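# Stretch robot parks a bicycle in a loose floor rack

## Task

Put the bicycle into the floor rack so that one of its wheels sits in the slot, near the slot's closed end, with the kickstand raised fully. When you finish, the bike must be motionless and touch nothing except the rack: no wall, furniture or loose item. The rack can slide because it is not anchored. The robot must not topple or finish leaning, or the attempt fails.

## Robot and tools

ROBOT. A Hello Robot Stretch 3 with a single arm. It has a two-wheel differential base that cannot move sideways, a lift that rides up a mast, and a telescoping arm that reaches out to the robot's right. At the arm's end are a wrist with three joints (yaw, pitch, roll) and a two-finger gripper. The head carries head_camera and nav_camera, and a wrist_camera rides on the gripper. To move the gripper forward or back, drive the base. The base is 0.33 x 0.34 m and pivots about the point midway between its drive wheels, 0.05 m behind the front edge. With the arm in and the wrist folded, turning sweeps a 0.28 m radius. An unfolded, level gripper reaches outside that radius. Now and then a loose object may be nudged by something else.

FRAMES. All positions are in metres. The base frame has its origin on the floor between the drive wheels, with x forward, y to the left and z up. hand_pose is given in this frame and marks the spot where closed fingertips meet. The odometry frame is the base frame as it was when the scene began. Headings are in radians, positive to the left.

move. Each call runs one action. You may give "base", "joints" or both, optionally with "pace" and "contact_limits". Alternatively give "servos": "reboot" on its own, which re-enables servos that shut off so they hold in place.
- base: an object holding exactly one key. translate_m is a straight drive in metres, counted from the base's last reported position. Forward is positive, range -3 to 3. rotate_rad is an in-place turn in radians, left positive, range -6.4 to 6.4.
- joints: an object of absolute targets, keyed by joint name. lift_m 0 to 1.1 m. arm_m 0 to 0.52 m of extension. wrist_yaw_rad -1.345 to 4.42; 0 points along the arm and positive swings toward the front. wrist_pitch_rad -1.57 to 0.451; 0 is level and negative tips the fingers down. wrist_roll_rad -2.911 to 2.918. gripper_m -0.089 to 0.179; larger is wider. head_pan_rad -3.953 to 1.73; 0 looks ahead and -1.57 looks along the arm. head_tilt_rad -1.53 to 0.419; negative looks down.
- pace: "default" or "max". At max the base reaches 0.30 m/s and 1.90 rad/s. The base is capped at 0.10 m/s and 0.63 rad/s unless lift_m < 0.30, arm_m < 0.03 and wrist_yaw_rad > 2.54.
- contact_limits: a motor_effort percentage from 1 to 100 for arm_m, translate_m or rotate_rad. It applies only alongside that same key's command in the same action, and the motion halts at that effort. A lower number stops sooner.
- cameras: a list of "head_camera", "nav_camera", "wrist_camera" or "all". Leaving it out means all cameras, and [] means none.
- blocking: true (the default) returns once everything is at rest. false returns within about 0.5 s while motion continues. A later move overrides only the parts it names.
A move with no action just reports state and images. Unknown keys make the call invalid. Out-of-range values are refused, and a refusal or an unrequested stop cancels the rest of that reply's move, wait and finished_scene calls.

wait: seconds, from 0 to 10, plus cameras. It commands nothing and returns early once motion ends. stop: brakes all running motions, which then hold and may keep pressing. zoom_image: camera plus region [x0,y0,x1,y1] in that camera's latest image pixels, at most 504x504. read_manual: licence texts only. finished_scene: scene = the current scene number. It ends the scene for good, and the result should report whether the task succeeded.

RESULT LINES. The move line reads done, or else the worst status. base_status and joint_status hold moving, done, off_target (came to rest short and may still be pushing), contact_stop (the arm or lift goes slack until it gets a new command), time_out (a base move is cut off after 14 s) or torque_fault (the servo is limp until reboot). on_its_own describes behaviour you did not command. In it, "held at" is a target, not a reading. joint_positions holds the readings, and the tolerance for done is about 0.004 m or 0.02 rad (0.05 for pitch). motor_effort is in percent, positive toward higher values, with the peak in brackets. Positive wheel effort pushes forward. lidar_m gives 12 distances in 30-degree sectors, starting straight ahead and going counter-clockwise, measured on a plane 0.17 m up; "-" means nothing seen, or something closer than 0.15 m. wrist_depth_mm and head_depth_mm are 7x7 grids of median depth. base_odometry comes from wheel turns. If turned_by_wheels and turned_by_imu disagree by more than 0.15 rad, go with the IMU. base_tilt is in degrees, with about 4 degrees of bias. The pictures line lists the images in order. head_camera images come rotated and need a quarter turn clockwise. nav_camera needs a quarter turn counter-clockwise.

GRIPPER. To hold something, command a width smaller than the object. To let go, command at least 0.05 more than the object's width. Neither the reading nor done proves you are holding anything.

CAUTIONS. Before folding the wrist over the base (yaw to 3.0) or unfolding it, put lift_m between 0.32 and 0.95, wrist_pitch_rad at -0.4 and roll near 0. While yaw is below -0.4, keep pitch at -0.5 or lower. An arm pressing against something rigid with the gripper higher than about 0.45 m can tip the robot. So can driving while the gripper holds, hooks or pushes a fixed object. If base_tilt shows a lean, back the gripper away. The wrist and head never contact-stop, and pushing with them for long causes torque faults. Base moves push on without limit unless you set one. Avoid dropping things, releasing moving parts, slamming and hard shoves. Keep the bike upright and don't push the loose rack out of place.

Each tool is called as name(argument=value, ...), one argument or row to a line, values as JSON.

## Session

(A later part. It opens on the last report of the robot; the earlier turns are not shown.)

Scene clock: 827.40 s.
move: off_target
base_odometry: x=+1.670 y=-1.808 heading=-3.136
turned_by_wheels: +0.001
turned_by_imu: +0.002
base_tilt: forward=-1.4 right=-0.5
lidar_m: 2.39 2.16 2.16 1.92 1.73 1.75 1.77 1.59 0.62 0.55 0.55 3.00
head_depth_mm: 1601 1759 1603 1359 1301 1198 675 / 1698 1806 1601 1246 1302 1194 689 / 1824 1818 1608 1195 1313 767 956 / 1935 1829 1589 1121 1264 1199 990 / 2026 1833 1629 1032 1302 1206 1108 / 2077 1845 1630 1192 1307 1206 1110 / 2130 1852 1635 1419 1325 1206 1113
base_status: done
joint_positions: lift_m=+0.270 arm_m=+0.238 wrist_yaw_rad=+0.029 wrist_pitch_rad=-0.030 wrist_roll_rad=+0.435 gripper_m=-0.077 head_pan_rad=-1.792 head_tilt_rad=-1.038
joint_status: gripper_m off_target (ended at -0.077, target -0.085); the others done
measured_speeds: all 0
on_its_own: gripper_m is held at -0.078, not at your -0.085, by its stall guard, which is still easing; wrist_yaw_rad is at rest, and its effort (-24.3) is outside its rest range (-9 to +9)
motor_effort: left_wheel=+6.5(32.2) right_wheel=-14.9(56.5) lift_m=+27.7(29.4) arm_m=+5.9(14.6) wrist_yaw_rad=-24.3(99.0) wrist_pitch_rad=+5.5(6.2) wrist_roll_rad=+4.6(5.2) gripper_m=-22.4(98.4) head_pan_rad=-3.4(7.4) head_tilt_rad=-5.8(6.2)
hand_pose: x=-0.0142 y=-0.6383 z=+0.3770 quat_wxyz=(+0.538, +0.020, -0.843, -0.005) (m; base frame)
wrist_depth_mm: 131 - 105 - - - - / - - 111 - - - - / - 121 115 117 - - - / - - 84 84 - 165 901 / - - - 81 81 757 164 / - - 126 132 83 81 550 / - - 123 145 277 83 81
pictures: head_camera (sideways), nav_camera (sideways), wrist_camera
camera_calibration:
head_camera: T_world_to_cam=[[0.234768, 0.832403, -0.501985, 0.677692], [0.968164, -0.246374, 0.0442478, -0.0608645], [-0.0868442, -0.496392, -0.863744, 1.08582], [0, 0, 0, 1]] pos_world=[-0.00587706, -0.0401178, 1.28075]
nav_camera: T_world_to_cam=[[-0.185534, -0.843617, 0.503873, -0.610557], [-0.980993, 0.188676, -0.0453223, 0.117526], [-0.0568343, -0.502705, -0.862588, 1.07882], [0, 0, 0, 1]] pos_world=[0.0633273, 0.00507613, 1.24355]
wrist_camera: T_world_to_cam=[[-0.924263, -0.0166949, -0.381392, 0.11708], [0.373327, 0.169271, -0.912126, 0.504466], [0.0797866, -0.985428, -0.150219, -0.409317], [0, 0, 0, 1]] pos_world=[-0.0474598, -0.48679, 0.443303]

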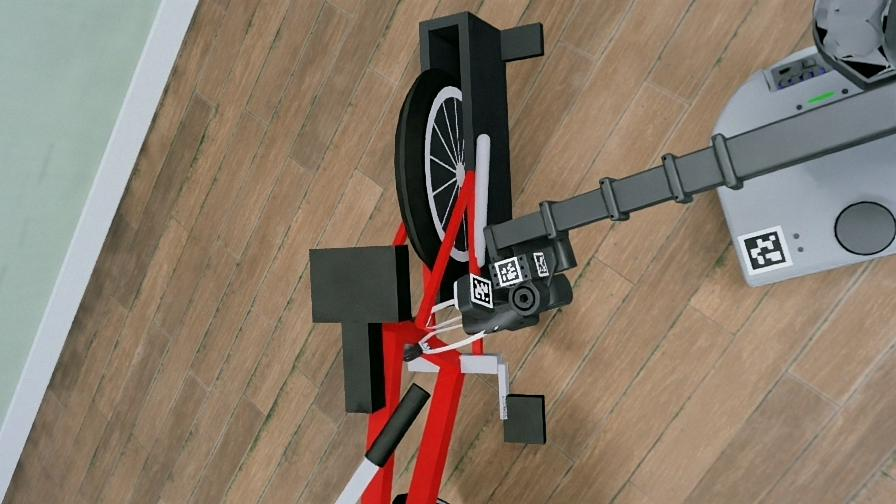

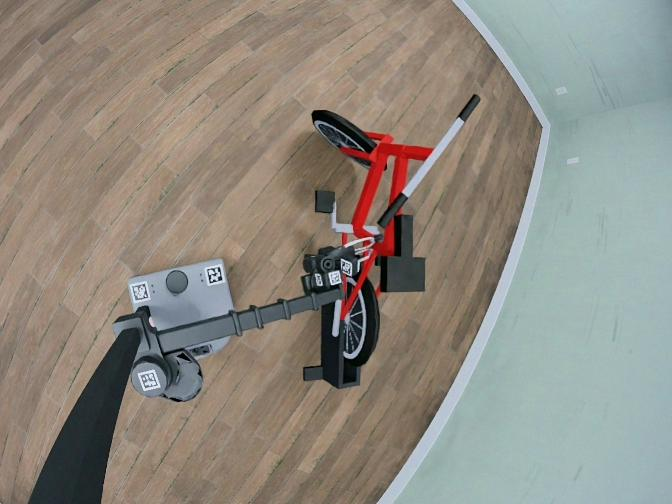

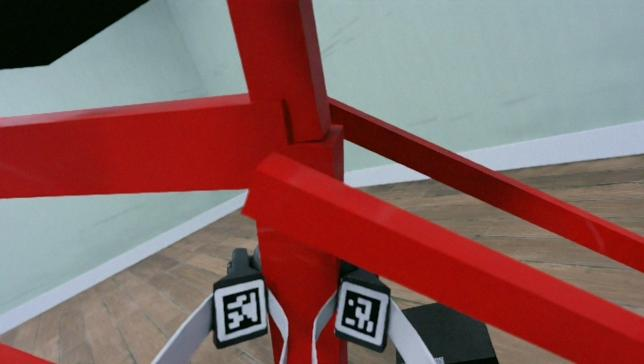

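move(
  joints={"gripper_m": -0.08, "arm_m": 0.265, "wrist_yaw_rad": 0.02},
  cameras=[],
)

move(
  joints={"gripper_m": -0.085},
  base={"translate_m": -0.1},
)

zoom_image(
  camera="head_camera",
  region=[400, 0, 800, 400],
)

Scene clock: 835.90 s.
move: off_target
base_odometry: x=+1.670 y=-1.808 heading=-3.137
turned_by_wheels: -0.001
turned_by_imu: -0.001
base_tilt: forward=-1.3 right=-0.5
lidar_m: 2.39 2.16 2.17 1.92 1.73 1.74 1.77 1.60 0.63 0.63 0.80 3.01
head_depth_mm: 1588 1757 1601 1364 1303 1198 676 / 1688 1818 1600 1222 1309 1197 691 / 1815 1825 1604 1207 1293 770 956 / 1947 1835 1561 1117 1270 1204 994 / 2032 1842 947 1074 1297 1206 1112 / 2069 1843 1606 1416 1317 1209 1109 / 2131 1852 1610 1425 1333 1212 1113
base_status: not commanded
joint_positions: lift_m=+0.270 arm_m=+0.265 wrist_yaw_rad=-0.001 wrist_pitch_rad=-0.015 wrist_roll_rad=+0.440 gripper_m=-0.075 head_pan_rad=-1.792 head_tilt_rad=-1.038
joint_status: wrist_yaw_rad off_target (ended at -0.001, target +0.020); gripper_m off_target (ended at -0.075, target -0.080); the others done
measured_speeds: all 0
on_its_own: wrist_yaw_rad is at rest, and its effort (+17.2) is outside its rest range (-9 to +9)
motor_effort: left_wheel=-4.3(4.6) right_wheel=+7.0(7.0) lift_m=+25.2(26.0) arm_m=+19.9(28.8) wrist_yaw_rad=+17.2(19.8) wrist_pitch_rad=+2.9(5.2) wrist_roll_rad=+3.1(3.9) gripper_m=-21.4(80.3) head_pan_rad=-3.6(4.2) head_tilt_rad=-5.3(6.2)
hand_pose: x=-0.0217 y=-0.6658 z=+0.3807 quat_wxyz=(+0.536, +0.004, -0.844, -0.007) (m; base frame)
wrist_depth_mm: 127 147 115 125 - - - / - - - 118 - - - / - - 122 119 - - - / - - - 84 165 - 924 / - - - 129 83 165 164 / - - 125 134 124 82 84 / - - 122 142 123 298 81
pictures: none
No camera images: "cameras" was empty.

Scene clock: 838.10 s.
move: off_target
base_odometry: x=+1.770 y=-1.807 heading=-3.136
turned_by_wheels: +0.000
turned_by_imu: +0.001
base_tilt: forward=-1.3 right=-0.4
lidar_m: 2.47 2.23 2.24 1.85 1.67 1.68 1.68 1.52 0.60 0.61 0.61 3.07
head_depth_mm: 1523 1718 1603 1427 1304 1193 675 / 1624 1774 1609 1226 1295 1197 691 / 1733 1827 1619 1177 1289 769 956 / 1849 1830 1609 1105 1267 1199 992 / 1966 1840 999 1001 1296 1202 1109 / 2050 1846 1636 1233 1323 1210 1114 / 2140 1849 1636 1429 1323 1214 1115
base_status: done
joint_positions: lift_m=+0.270 arm_m=+0.265 wrist_yaw_rad=+0.086 wrist_pitch_rad=-0.026 wrist_roll_rad=+0.439 gripper_m=-0.077 head_pan_rad=-1.792 head_tilt_rad=-1.038
joint_status: gripper_m off_target (ended at -0.077, target -0.085)
measured_speeds: all 0
on_its_own: wrist_yaw_rad is held at +0.081, not at your +0.020, by its stall guard, which is not easing now; gripper_m is held at -0.076, not at your -0.085, by its stall guard, which is still easing
motor_effort: left_wheel=+5.9(16.9) right_wheel=-12.6(36.3) lift_m=+23.8(25.4) arm_m=-18.4(19.7) wrist_yaw_rad=-3.7(54.0) wrist_pitch_rad=+4.8(5.6) wrist_roll_rad=+3.4(3.7) gripper_m=-3.6(80.0) head_pan_rad=-3.5(3.9) head_tilt_rad=-5.5(6.1)
hand_pose: x=+0.0004 y=-0.6646 z=+0.3779 quat_wxyz=(+0.536, +0.043, -0.843, +0.012) (m; base frame)
wrist_depth_mm: 122 147 100 - - - - / - - 107 155 - - - / - - 115 122 153 - - / - - 85 119 - 144 889 / - - 81 83 - 818 137 / 298 - 122 77 80 667 568 / 281 278 123 155 72 74 491
pictures: head_camera (sideways), nav_camera (sideways), wrist_camera
camera_calibration:
head_camera: T_world_to_cam=[[0.234785, 0.832402, -0.501979, 0.677684], [0.968159, -0.246393, 0.0442476, -0.0608642], [-0.0868524, -0.496385, -0.863747, 1.08582], [0, 0, 0, 1]] pos_world=[-0.0058778, -0.0401174, 1.28075]
nav_camera: T_world_to_cam=[[-0.185551, -0.843617, 0.503867, -0.610549], [-0.980989, 0.188696, -0.0453225, 0.117526], [-0.0568427, -0.502698, -0.862591, 1.07882], [0, 0, 0, 1]] pos_world=[0.0633275, 0.00507542, 1.24355]
wrist_camera: T_world_to_cam=[[-0.920265, -0.0708062, -0.384836, 0.0958573], [0.366685, 0.187231, -0.91131, 0.515953], [0.136579, -0.979761, -0.146338, -0.43395], [0, 0, 0, 1]] pos_world=[-0.0417097, -0.514982, 0.44358]

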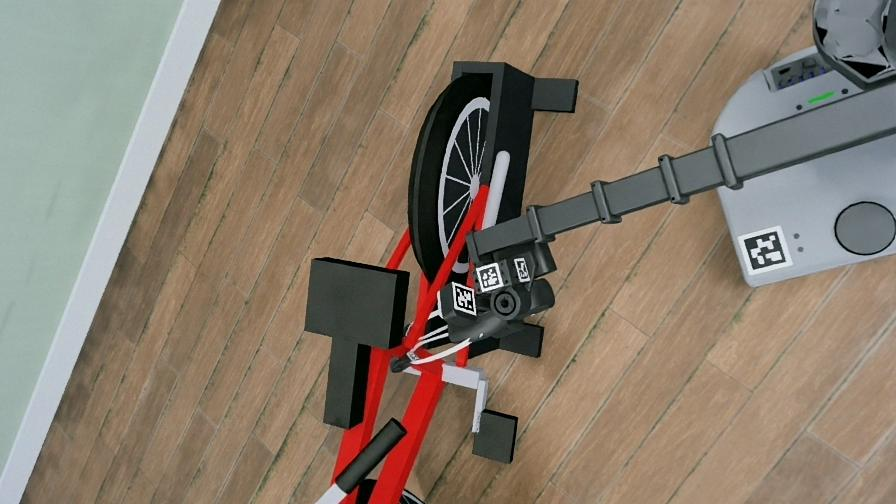

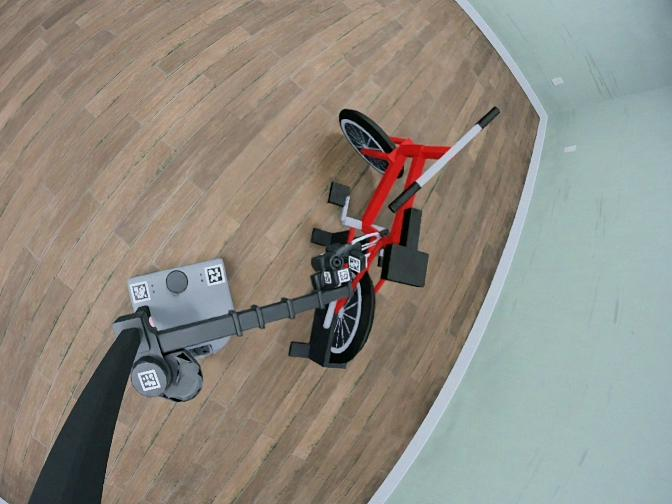

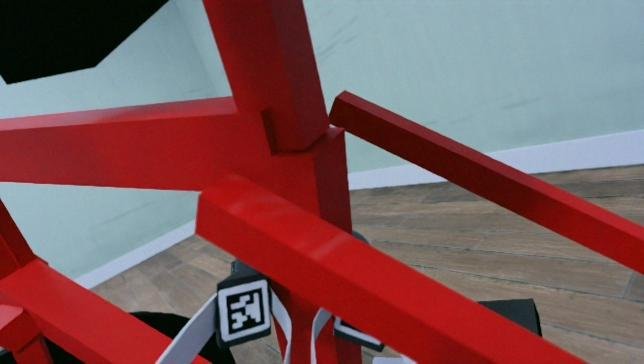

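Scaled by 1.260 from the camera's 896x504 image, which has a finer 1280x720 frame.

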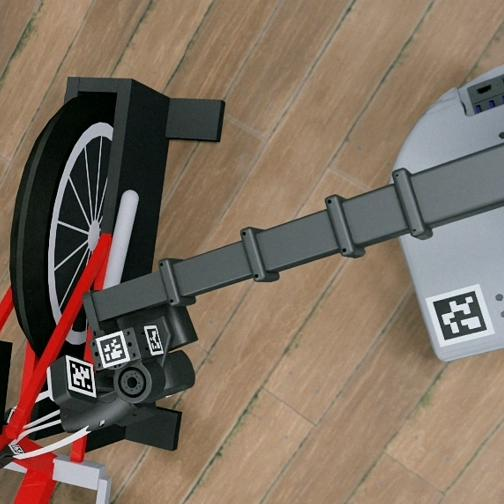

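move(
  joints={"gripper_m": -0.08, "wrist_yaw_rad": 0.08, "arm_m": 0.262},
  base={"translate_m": -0.05},
)

zoom_image(
  camera="head_camera",
  region=[400, 0, 700, 300],
)

Scene clock: 845.10 s.
move: off_target
base_odometry: x=+1.819 y=-1.807 heading=-3.135
turned_by_wheels: +0.001
turned_by_imu: +0.002
base_tilt: forward=-1.3 right=-0.5
lidar_m: 2.51 2.27 2.28 1.81 1.64 1.64 1.64 1.48 0.58 0.59 0.63 3.11
head_depth_mm: 1485 1710 1602 1431 1305 1191 677 / 1582 1753 1611 1282 1291 1187 688 / 1687 1827 1614 1181 1294 769 955 / 1804 1819 1620 1111 1267 1204 993 / 1946 1842 927 994 1302 1204 1110 / 2029 1852 1636 1400 1326 1212 1112 / 2091 1857 1633 1422 1325 1211 1113
base_status: done
joint_positions: lift_m=+0.270 arm_m=+0.262 wrist_yaw_rad=+0.111 wrist_pitch_rad=-0.031 wrist_roll_rad=+0.461 gripper_m=-0.076 head_pan_rad=-1.792 head_tilt_rad=-1.038
joint_status: wrist_yaw_rad off_target (ended at +0.111, target +0.080); gripper_m off_target (ended at -0.076, target -0.080); the others done
measured_speeds: all 0
on_its_own: right_wheel is at rest, and its effort (-37.3) is outside its rest range (-21 to +21); wrist_yaw_rad is at rest, and its effort (-27.2) is outside its rest range (-9 to +9)
motor_effort: left_wheel=+18.0(24.3) right_wheel=-37.3(50.4) lift_m=+22.2(23.1) arm_m=-6.7(29.5) wrist_yaw_rad=-27.2(56.4) wrist_pitch_rad=+5.8(6.5) wrist_roll_rad=-3.8(4.2) gripper_m=-21.1(74.3) head_pan_rad=-3.0(3.8) head_tilt_rad=-5.6(6.3)
hand_pose: x=+0.0068 y=-0.6607 z=+0.3766 quat_wxyz=(+0.527, +0.055, -0.848, +0.016) (m; base frame)
wrist_depth_mm: 129 144 104 - - - - / - - 111 - - - - / - - 118 125 151 - - / - - 93 129 - 142 848 / 328 - 87 91 - 814 134 / 319 321 121 82 776 647 565 / 357 302 123 117 78 249 471
pictures: head_camera (sideways), nav_camera (sideways), wrist_camera
camera_calibration:
head_camera: T_world_to_cam=[[0.234908, 0.832367, -0.501979, 0.677684], [0.968123, -0.246536, 0.0442476, -0.060864], [-0.0869256, -0.496372, -0.863747, 1.08582], [0, 0, 0, 1]] pos_world=[-0.00588371, -0.0401156, 1.28075]
nav_camera: T_world_to_cam=[[-0.185675, -0.843589, 0.503867, -0.610549], [-0.980961, 0.18884, -0.0453225, 0.117526], [-0.0569168, -0.502689, -0.862591, 1.07882], [0, 0, 0, 1]] pos_world=[0.0633282, 0.00506698, 1.24355]
wrist_camera: T_world_to_cam=[[-0.90981, -0.0901612, -0.405113, 0.09622], [0.381431, 0.203061, -0.901819, 0.518465], [0.163572, -0.975006, -0.150357, -0.42678], [0, 0, 0, 1]] pos_world=[-0.0404077, -0.512718, 0.442372]

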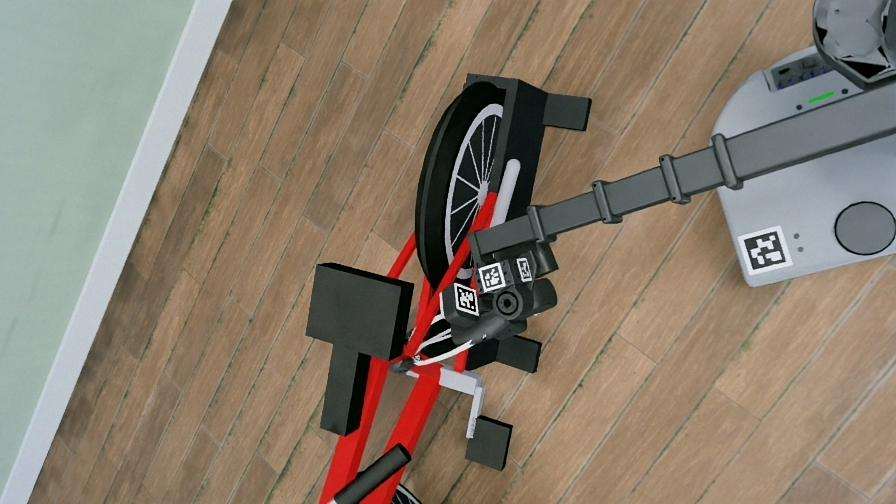

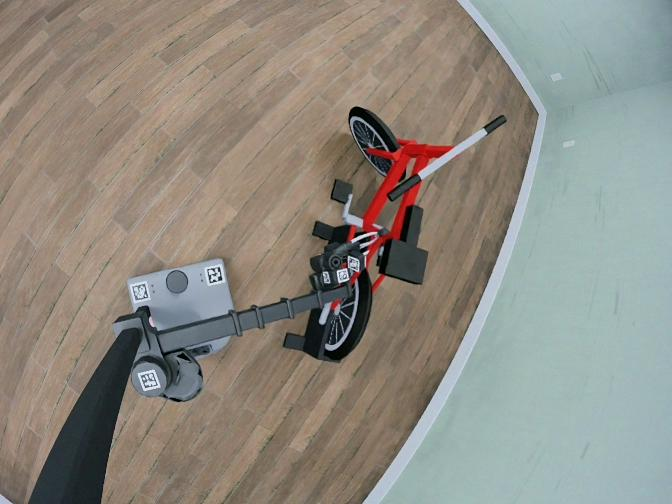

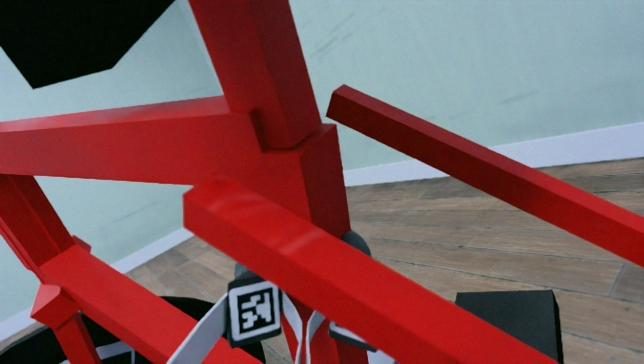

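Scaled by 1.680 from the camera's 896x504 image, which has a finer 1280x720 frame.

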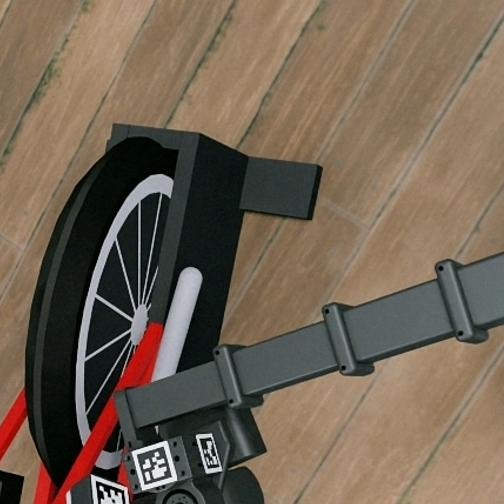

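move(
  joints={"gripper_m": 0.03},
  cameras=["wrist_camera"],
)

move(
  joints={"gripper_m": 0.1},
  cameras=["wrist_camera"],
)

move(
  joints={"arm_m": 0.02, "wrist_yaw_rad": 0.0},
)

zoom_image(
  camera="head_camera",
  region=[250, 0, 750, 504],
)

Scene clock: 850.60 s.
move: done
base_odometry: x=+1.820 y=-1.807 heading=-3.136
turned_by_wheels: -0.001
turned_by_imu: -0.001
base_tilt: forward=-1.4 right=-0.5
lidar_m: 2.51 2.27 2.29 1.82 1.64 1.65 1.64 1.48 0.58 0.60 0.66 3.12
head_depth_mm: 1476 1710 1599 1435 1308 1192 676 / 1581 1760 1609 1277 1289 1196 689 / 1677 1813 1616 1177 1291 766 956 / 1799 1824 1614 1109 1263 1200 990 / 1943 1838 926 984 1300 1204 1111 / 2026 1843 1628 1402 1325 1206 1118 / 2097 1857 1633 1419 1328 1211 1118
base_status: not commanded
joint_positions: lift_m=+0.270 arm_m=+0.262 wrist_yaw_rad=+0.137 wrist_pitch_rad=-0.037 wrist_roll_rad=+0.464 gripper_m=+0.030 head_pan_rad=-1.792 head_tilt_rad=-1.038
joint_status: all done
measured_speeds: all 0
on_its_own: wrist_yaw_rad is held at +0.128, not at your +0.080, by its stall guard, which is not easing now
motor_effort: left_wheel=+7.9(10.1) right_wheel=-14.6(20.2) lift_m=+19.2(20.9) arm_m=+15.1(16.5) wrist_yaw_rad=-7.1(12.1) wrist_pitch_rad=+6.8(6.9) wrist_roll_rad=-4.5(4.9) gripper_m=-1.4(75.9) head_pan_rad=-3.6(3.9) head_tilt_rad=-5.7(6.3)
hand_pose: x=+0.0133 y=-0.6598 z=+0.3751 quat_wxyz=(+0.526, +0.068, -0.848, +0.020) (m; base frame)
wrist_depth_mm: 131 148 106 - - - - / - - 113 127 - - - / - - 121 121 151 - - / 314 - 90 126 - 142 814 / 327 - 88 87 - 812 624 / 324 319 124 82 84 643 547 / 369 104 276 170 - 76 466
pictures: wrist_camera
camera_calibration:
wrist_camera: T_world_to_cam=[[-0.906572, -0.111072, -0.407174, 0.088566], [0.377447, 0.218295, -0.899934, 0.52384], [0.188842, -0.969541, -0.155976, -0.42176], [0, 0, 0, 1]] pos_world=[-0.0377844, -0.513428, 0.441698]

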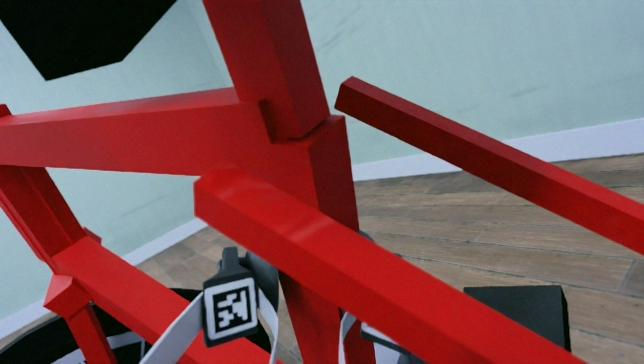

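Scene clock: 851.83 s.
move: done
base_odometry: x=+1.819 y=-1.807 heading=-3.135
turned_by_wheels: +0.000
turned_by_imu: +0.001
base_tilt: forward=-1.3 right=-0.5
lidar_m: 2.52 2.27 2.28 1.81 1.64 1.64 1.64 1.48 0.58 0.60 0.63 3.10
head_depth_mm: 1484 1718 1602 1440 1300 1190 676 / 1581 1759 1618 1281 1288 1191 690 / 1675 1813 1614 1181 1287 768 954 / 1801 1819 1619 1113 1262 1204 990 / 1940 1836 929 974 1301 1206 1113 / 2022 1836 1634 1405 1322 1206 1110 / 2101 1862 1632 1421 1324 1211 1119
base_status: not commanded
joint_positions: lift_m=+0.270 arm_m=+0.262 wrist_yaw_rad=+0.168 wrist_pitch_rad=-0.039 wrist_roll_rad=+0.466 gripper_m=+0.100 head_pan_rad=-1.792 head_tilt_rad=-1.038
joint_status: all done
measured_speeds: all 0
on_its_own: wrist_yaw_rad is held at +0.128, not at your +0.080, by its stall guard, which is still easing
motor_effort: left_wheel=+10.5(10.8) right_wheel=-19.7(19.8) lift_m=+21.4(21.5) arm_m=+15.3(16.3) wrist_yaw_rad=-35.0(36.3) wrist_pitch_rad=+7.3(8.0) wrist_roll_rad=-5.4(5.5) gripper_m=+5.4(82.9) head_pan_rad=-3.4(3.9) head_tilt_rad=-5.5(6.2)
hand_pose: x=+0.0213 y=-0.6585 z=+0.3747 quat_wxyz=(+0.525, +0.082, -0.847, +0.028) (m; base frame)
wrist_depth_mm: 140 155 109 113 - - - / - - 117 114 - - - / - - - 119 154 143 - / 308 - 89 122 - 931 132 / - - 94 83 913 804 658 / - 122 953 85 76 639 543 / - 115 287 175 - 72 425
pictures: wrist_camera
camera_calibration:
wrist_camera: T_world_to_cam=[[-0.901866, -0.139018, -0.409037, 0.0780076], [0.371918, 0.231891, -0.898835, 0.528819], [0.219806, -0.962757, -0.157432, -0.417741], [0, 0, 0, 1]] pos_world=[-0.0345026, -0.513967, 0.441463]

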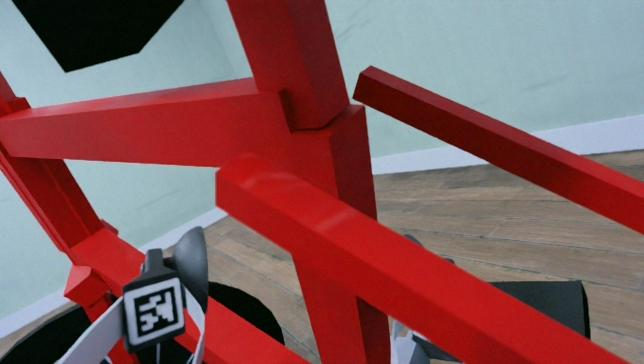

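Scene clock: 854.83 s.
move: done
base_odometry: x=+1.820 y=-1.807 heading=-3.136
turned_by_wheels: -0.001
turned_by_imu: -0.001
base_tilt: forward=-1.4 right=-0.5
lidar_m: 2.51 2.27 2.28 1.81 1.64 1.65 1.64 1.48 0.58 0.60 0.63 3.09
head_depth_mm: 1486 1700 1601 1437 1306 1196 676 / 1573 1755 1602 1247 1291 1198 687 / 1676 1819 1621 1179 1305 761 955 / 1800 1823 1616 1196 1299 850 990 / 1942 1825 998 1312 1304 1207 1110 / 2031 1847 1626 1392 1323 1209 1115 / 2098 1850 1637 1426 1328 1211 1112
base_status: not commanded
joint_positions: lift_m=+0.270 arm_m=+0.020 wrist_yaw_rad=+0.002 wrist_pitch_rad=-0.024 wrist_roll_rad=+0.457 gripper_m=+0.100 head_pan_rad=-1.792 head_tilt_rad=-1.038
joint_status: all done
measured_speeds: all 0
motor_effort: left_wheel=-0.1(21.5) right_wheel=-2.6(36.2) lift_m=+34.9(36.3) arm_m=-14.5(29.5) wrist_yaw_rad=-1.7(71.3) wrist_pitch_rad=+4.4(16.7) wrist_roll_rad=-2.5(12.9) gripper_m=+0.2(6.1) head_pan_rad=-3.0(4.2) head_tilt_rad=-5.1(6.2)
hand_pose: x=-0.0210 y=-0.4206 z=+0.3784 quat_wxyz=(+0.529, +0.007, -0.849, -0.010) (m; base frame)
wrist_depth_mm: - - 263 261 - - - / - - 328 - - - - / - - - 400 - 281 245 / - - - 381 381 284 255 / - 547 - - 306 297 273 / - 122 490 487 143 296 287 / - 115 813 427 125 119 275
pictures: head_camera (sideways), nav_camera (sideways), wrist_camera
camera_calibration:
head_camera: T_world_to_cam=[[0.235071, 0.832704, -0.501344, 0.676856], [0.968092, -0.246663, 0.0442271, -0.0608371], [-0.0868352, -0.495744, -0.864117, 1.0863], [0, 0, 0, 1]] pos_world=[-0.00588426, -0.0400993, 1.28072]
nav_camera: T_world_to_cam=[[-0.18584, -0.843932, 0.503232, -0.60972], [-0.980935, 0.18897, -0.0453454, 0.117556], [-0.0568272, -0.502065, -0.862961, 1.0793], [0, 0, 0, 1]] pos_world=[0.0633381, 0.00510316, 1.24356]
wrist_camera: T_world_to_cam=[[-0.915949, 0.00649354, -0.401241, 0.132359], [0.397388, 0.153837, -0.904664, 0.462677], [0.0558514, -0.988075, -0.143488, -0.198143], [0, 0, 0, 1]] pos_world=[-0.0515615, -0.267817, 0.443244]

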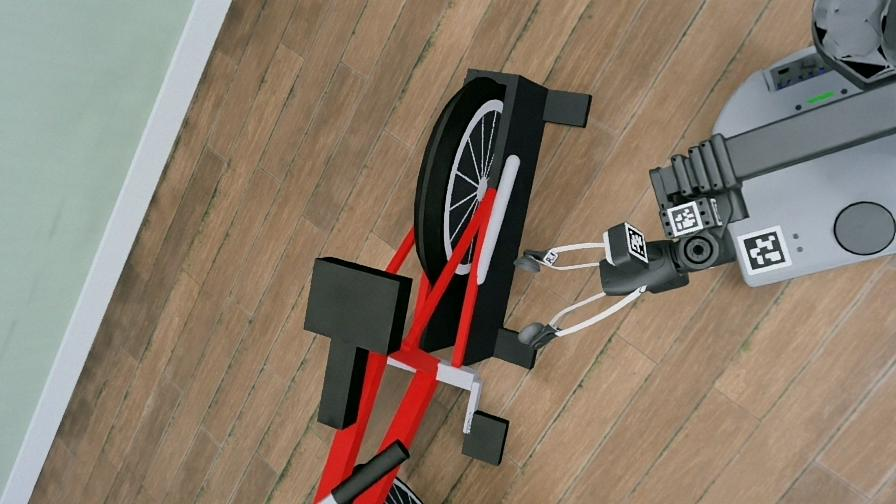

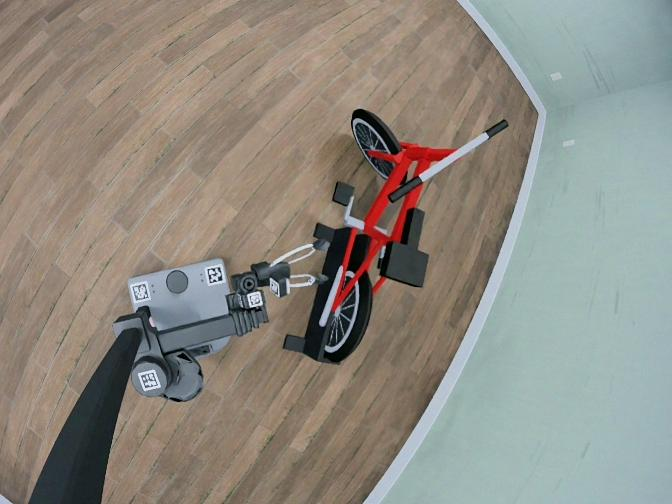

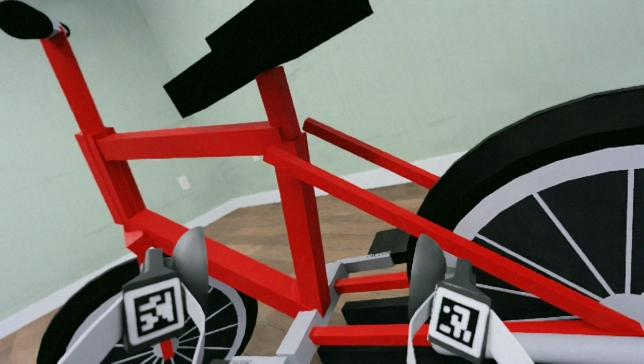

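Scaled by 1.000.

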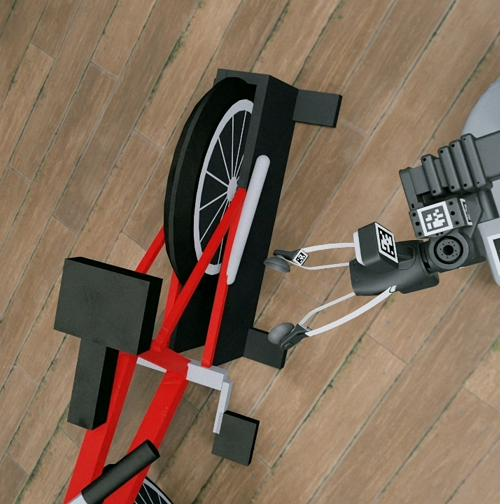

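move(
  joints={"head_pan_rad": -1.35, "head_tilt_rad": -0.75},
  cameras=["head_camera", "nav_camera"],
)

zoom_image(
  camera="nav_camera",
  region=[200, 0, 600, 400],
)

Scene clock: 858.33 s.
move: done
base_odometry: x=+1.820 y=-1.807 heading=-3.136
turned_by_wheels: +0.000
turned_by_imu: +0.000
base_tilt: forward=-1.3 right=-0.5
lidar_m: 2.52 2.27 2.28 1.81 1.64 1.64 1.64 1.48 0.58 0.60 0.63 3.11
head_depth_mm: 1762 1920 2060 1791 1483 1044 1131 / 1964 2192 2210 1800 902 1148 1136 / 2224 2521 2214 1809 1063 1264 1147 / 2615 2782 2250 1779 1471 1301 1166 / 2956 2958 2193 1735 1473 1332 1167 / 2838 2971 2272 1835 1447 1331 1174 / 2705 2879 2275 1862 1556 1336 1180
base_status: not commanded
joint_positions: lift_m=+0.270 arm_m=+0.020 wrist_yaw_rad=+0.002 wrist_pitch_rad=-0.024 wrist_roll_rad=+0.457 gripper_m=+0.100 head_pan_rad=-1.358 head_tilt_rad=-0.754
joint_status: all done
measured_speeds: all 0
motor_effort: left_wheel=+0.2(0.5) right_wheel=-2.7(2.8) lift_m=+34.1(34.9) arm_m=-12.2(13.5) wrist_yaw_rad=-0.6(2.4) wrist_pitch_rad=+4.6(4.6) wrist_roll_rad=-2.3(2.8) gripper_m=-0.3(1.0) head_pan_rad=+4.1(5.7) head_tilt_rad=+2.2(3.9)
hand_pose: x=-0.0210 y=-0.4206 z=+0.3784 quat_wxyz=(+0.529, +0.007, -0.849, -0.010) (m; base frame)
wrist_depth_mm: - - 265 260 - - - / - - 327 - - - - / - - - 399 - 282 244 / - - - 382 380 284 254 / - 547 - - 304 297 273 / - 122 489 488 143 294 285 / - 115 824 428 126 120 275
pictures: head_camera (sideways), nav_camera (sideways)
camera_calibration:
head_camera: T_world_to_cam=[[-0.0999324, 0.683114, -0.723442, 0.968274], [0.979213, 0.196502, 0.0502844, -0.0688084], [0.176507, -0.703379, -0.688551, 0.856417], [0, 0, 0, 1]] pos_world=[0.012976, -0.0455347, 1.29364]
nav_camera: T_world_to_cam=[[0.149208, -0.672077, 0.725293, -0.901091], [-0.96704, -0.252237, -0.0347893, 0.103743], [0.206327, -0.696196, -0.687561, 0.849635], [0, 0, 0, 1]] pos_world=[0.0594715, 0.0120779, 1.24134]

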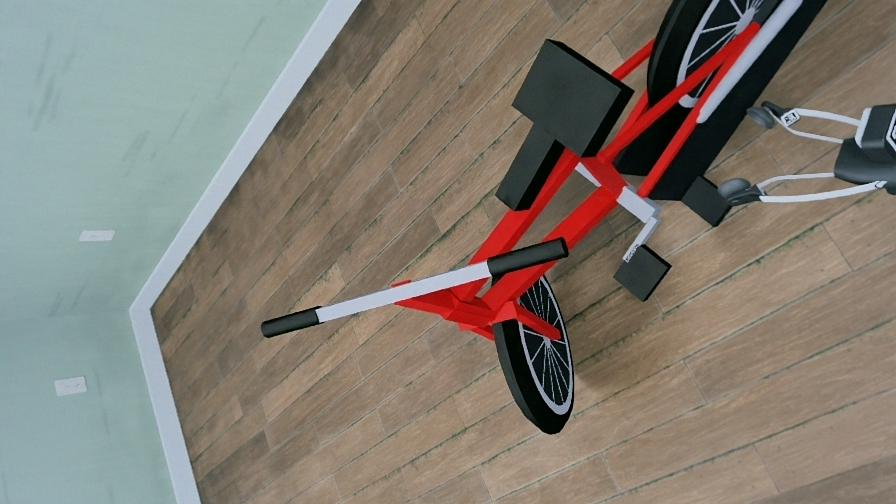

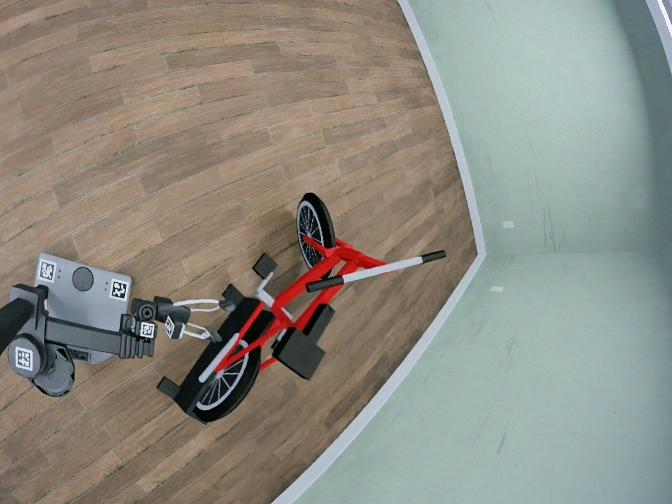

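Scaled by 1.260 from the camera's 672x504 image, which has a finer 792x594 frame.

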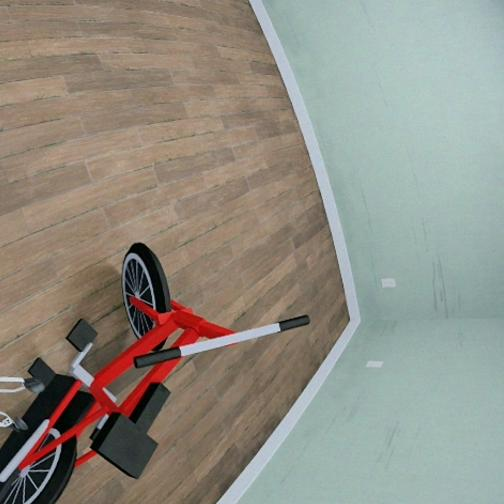

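finished_scene(
  scene=1,
)

The scene is finished: the task was done.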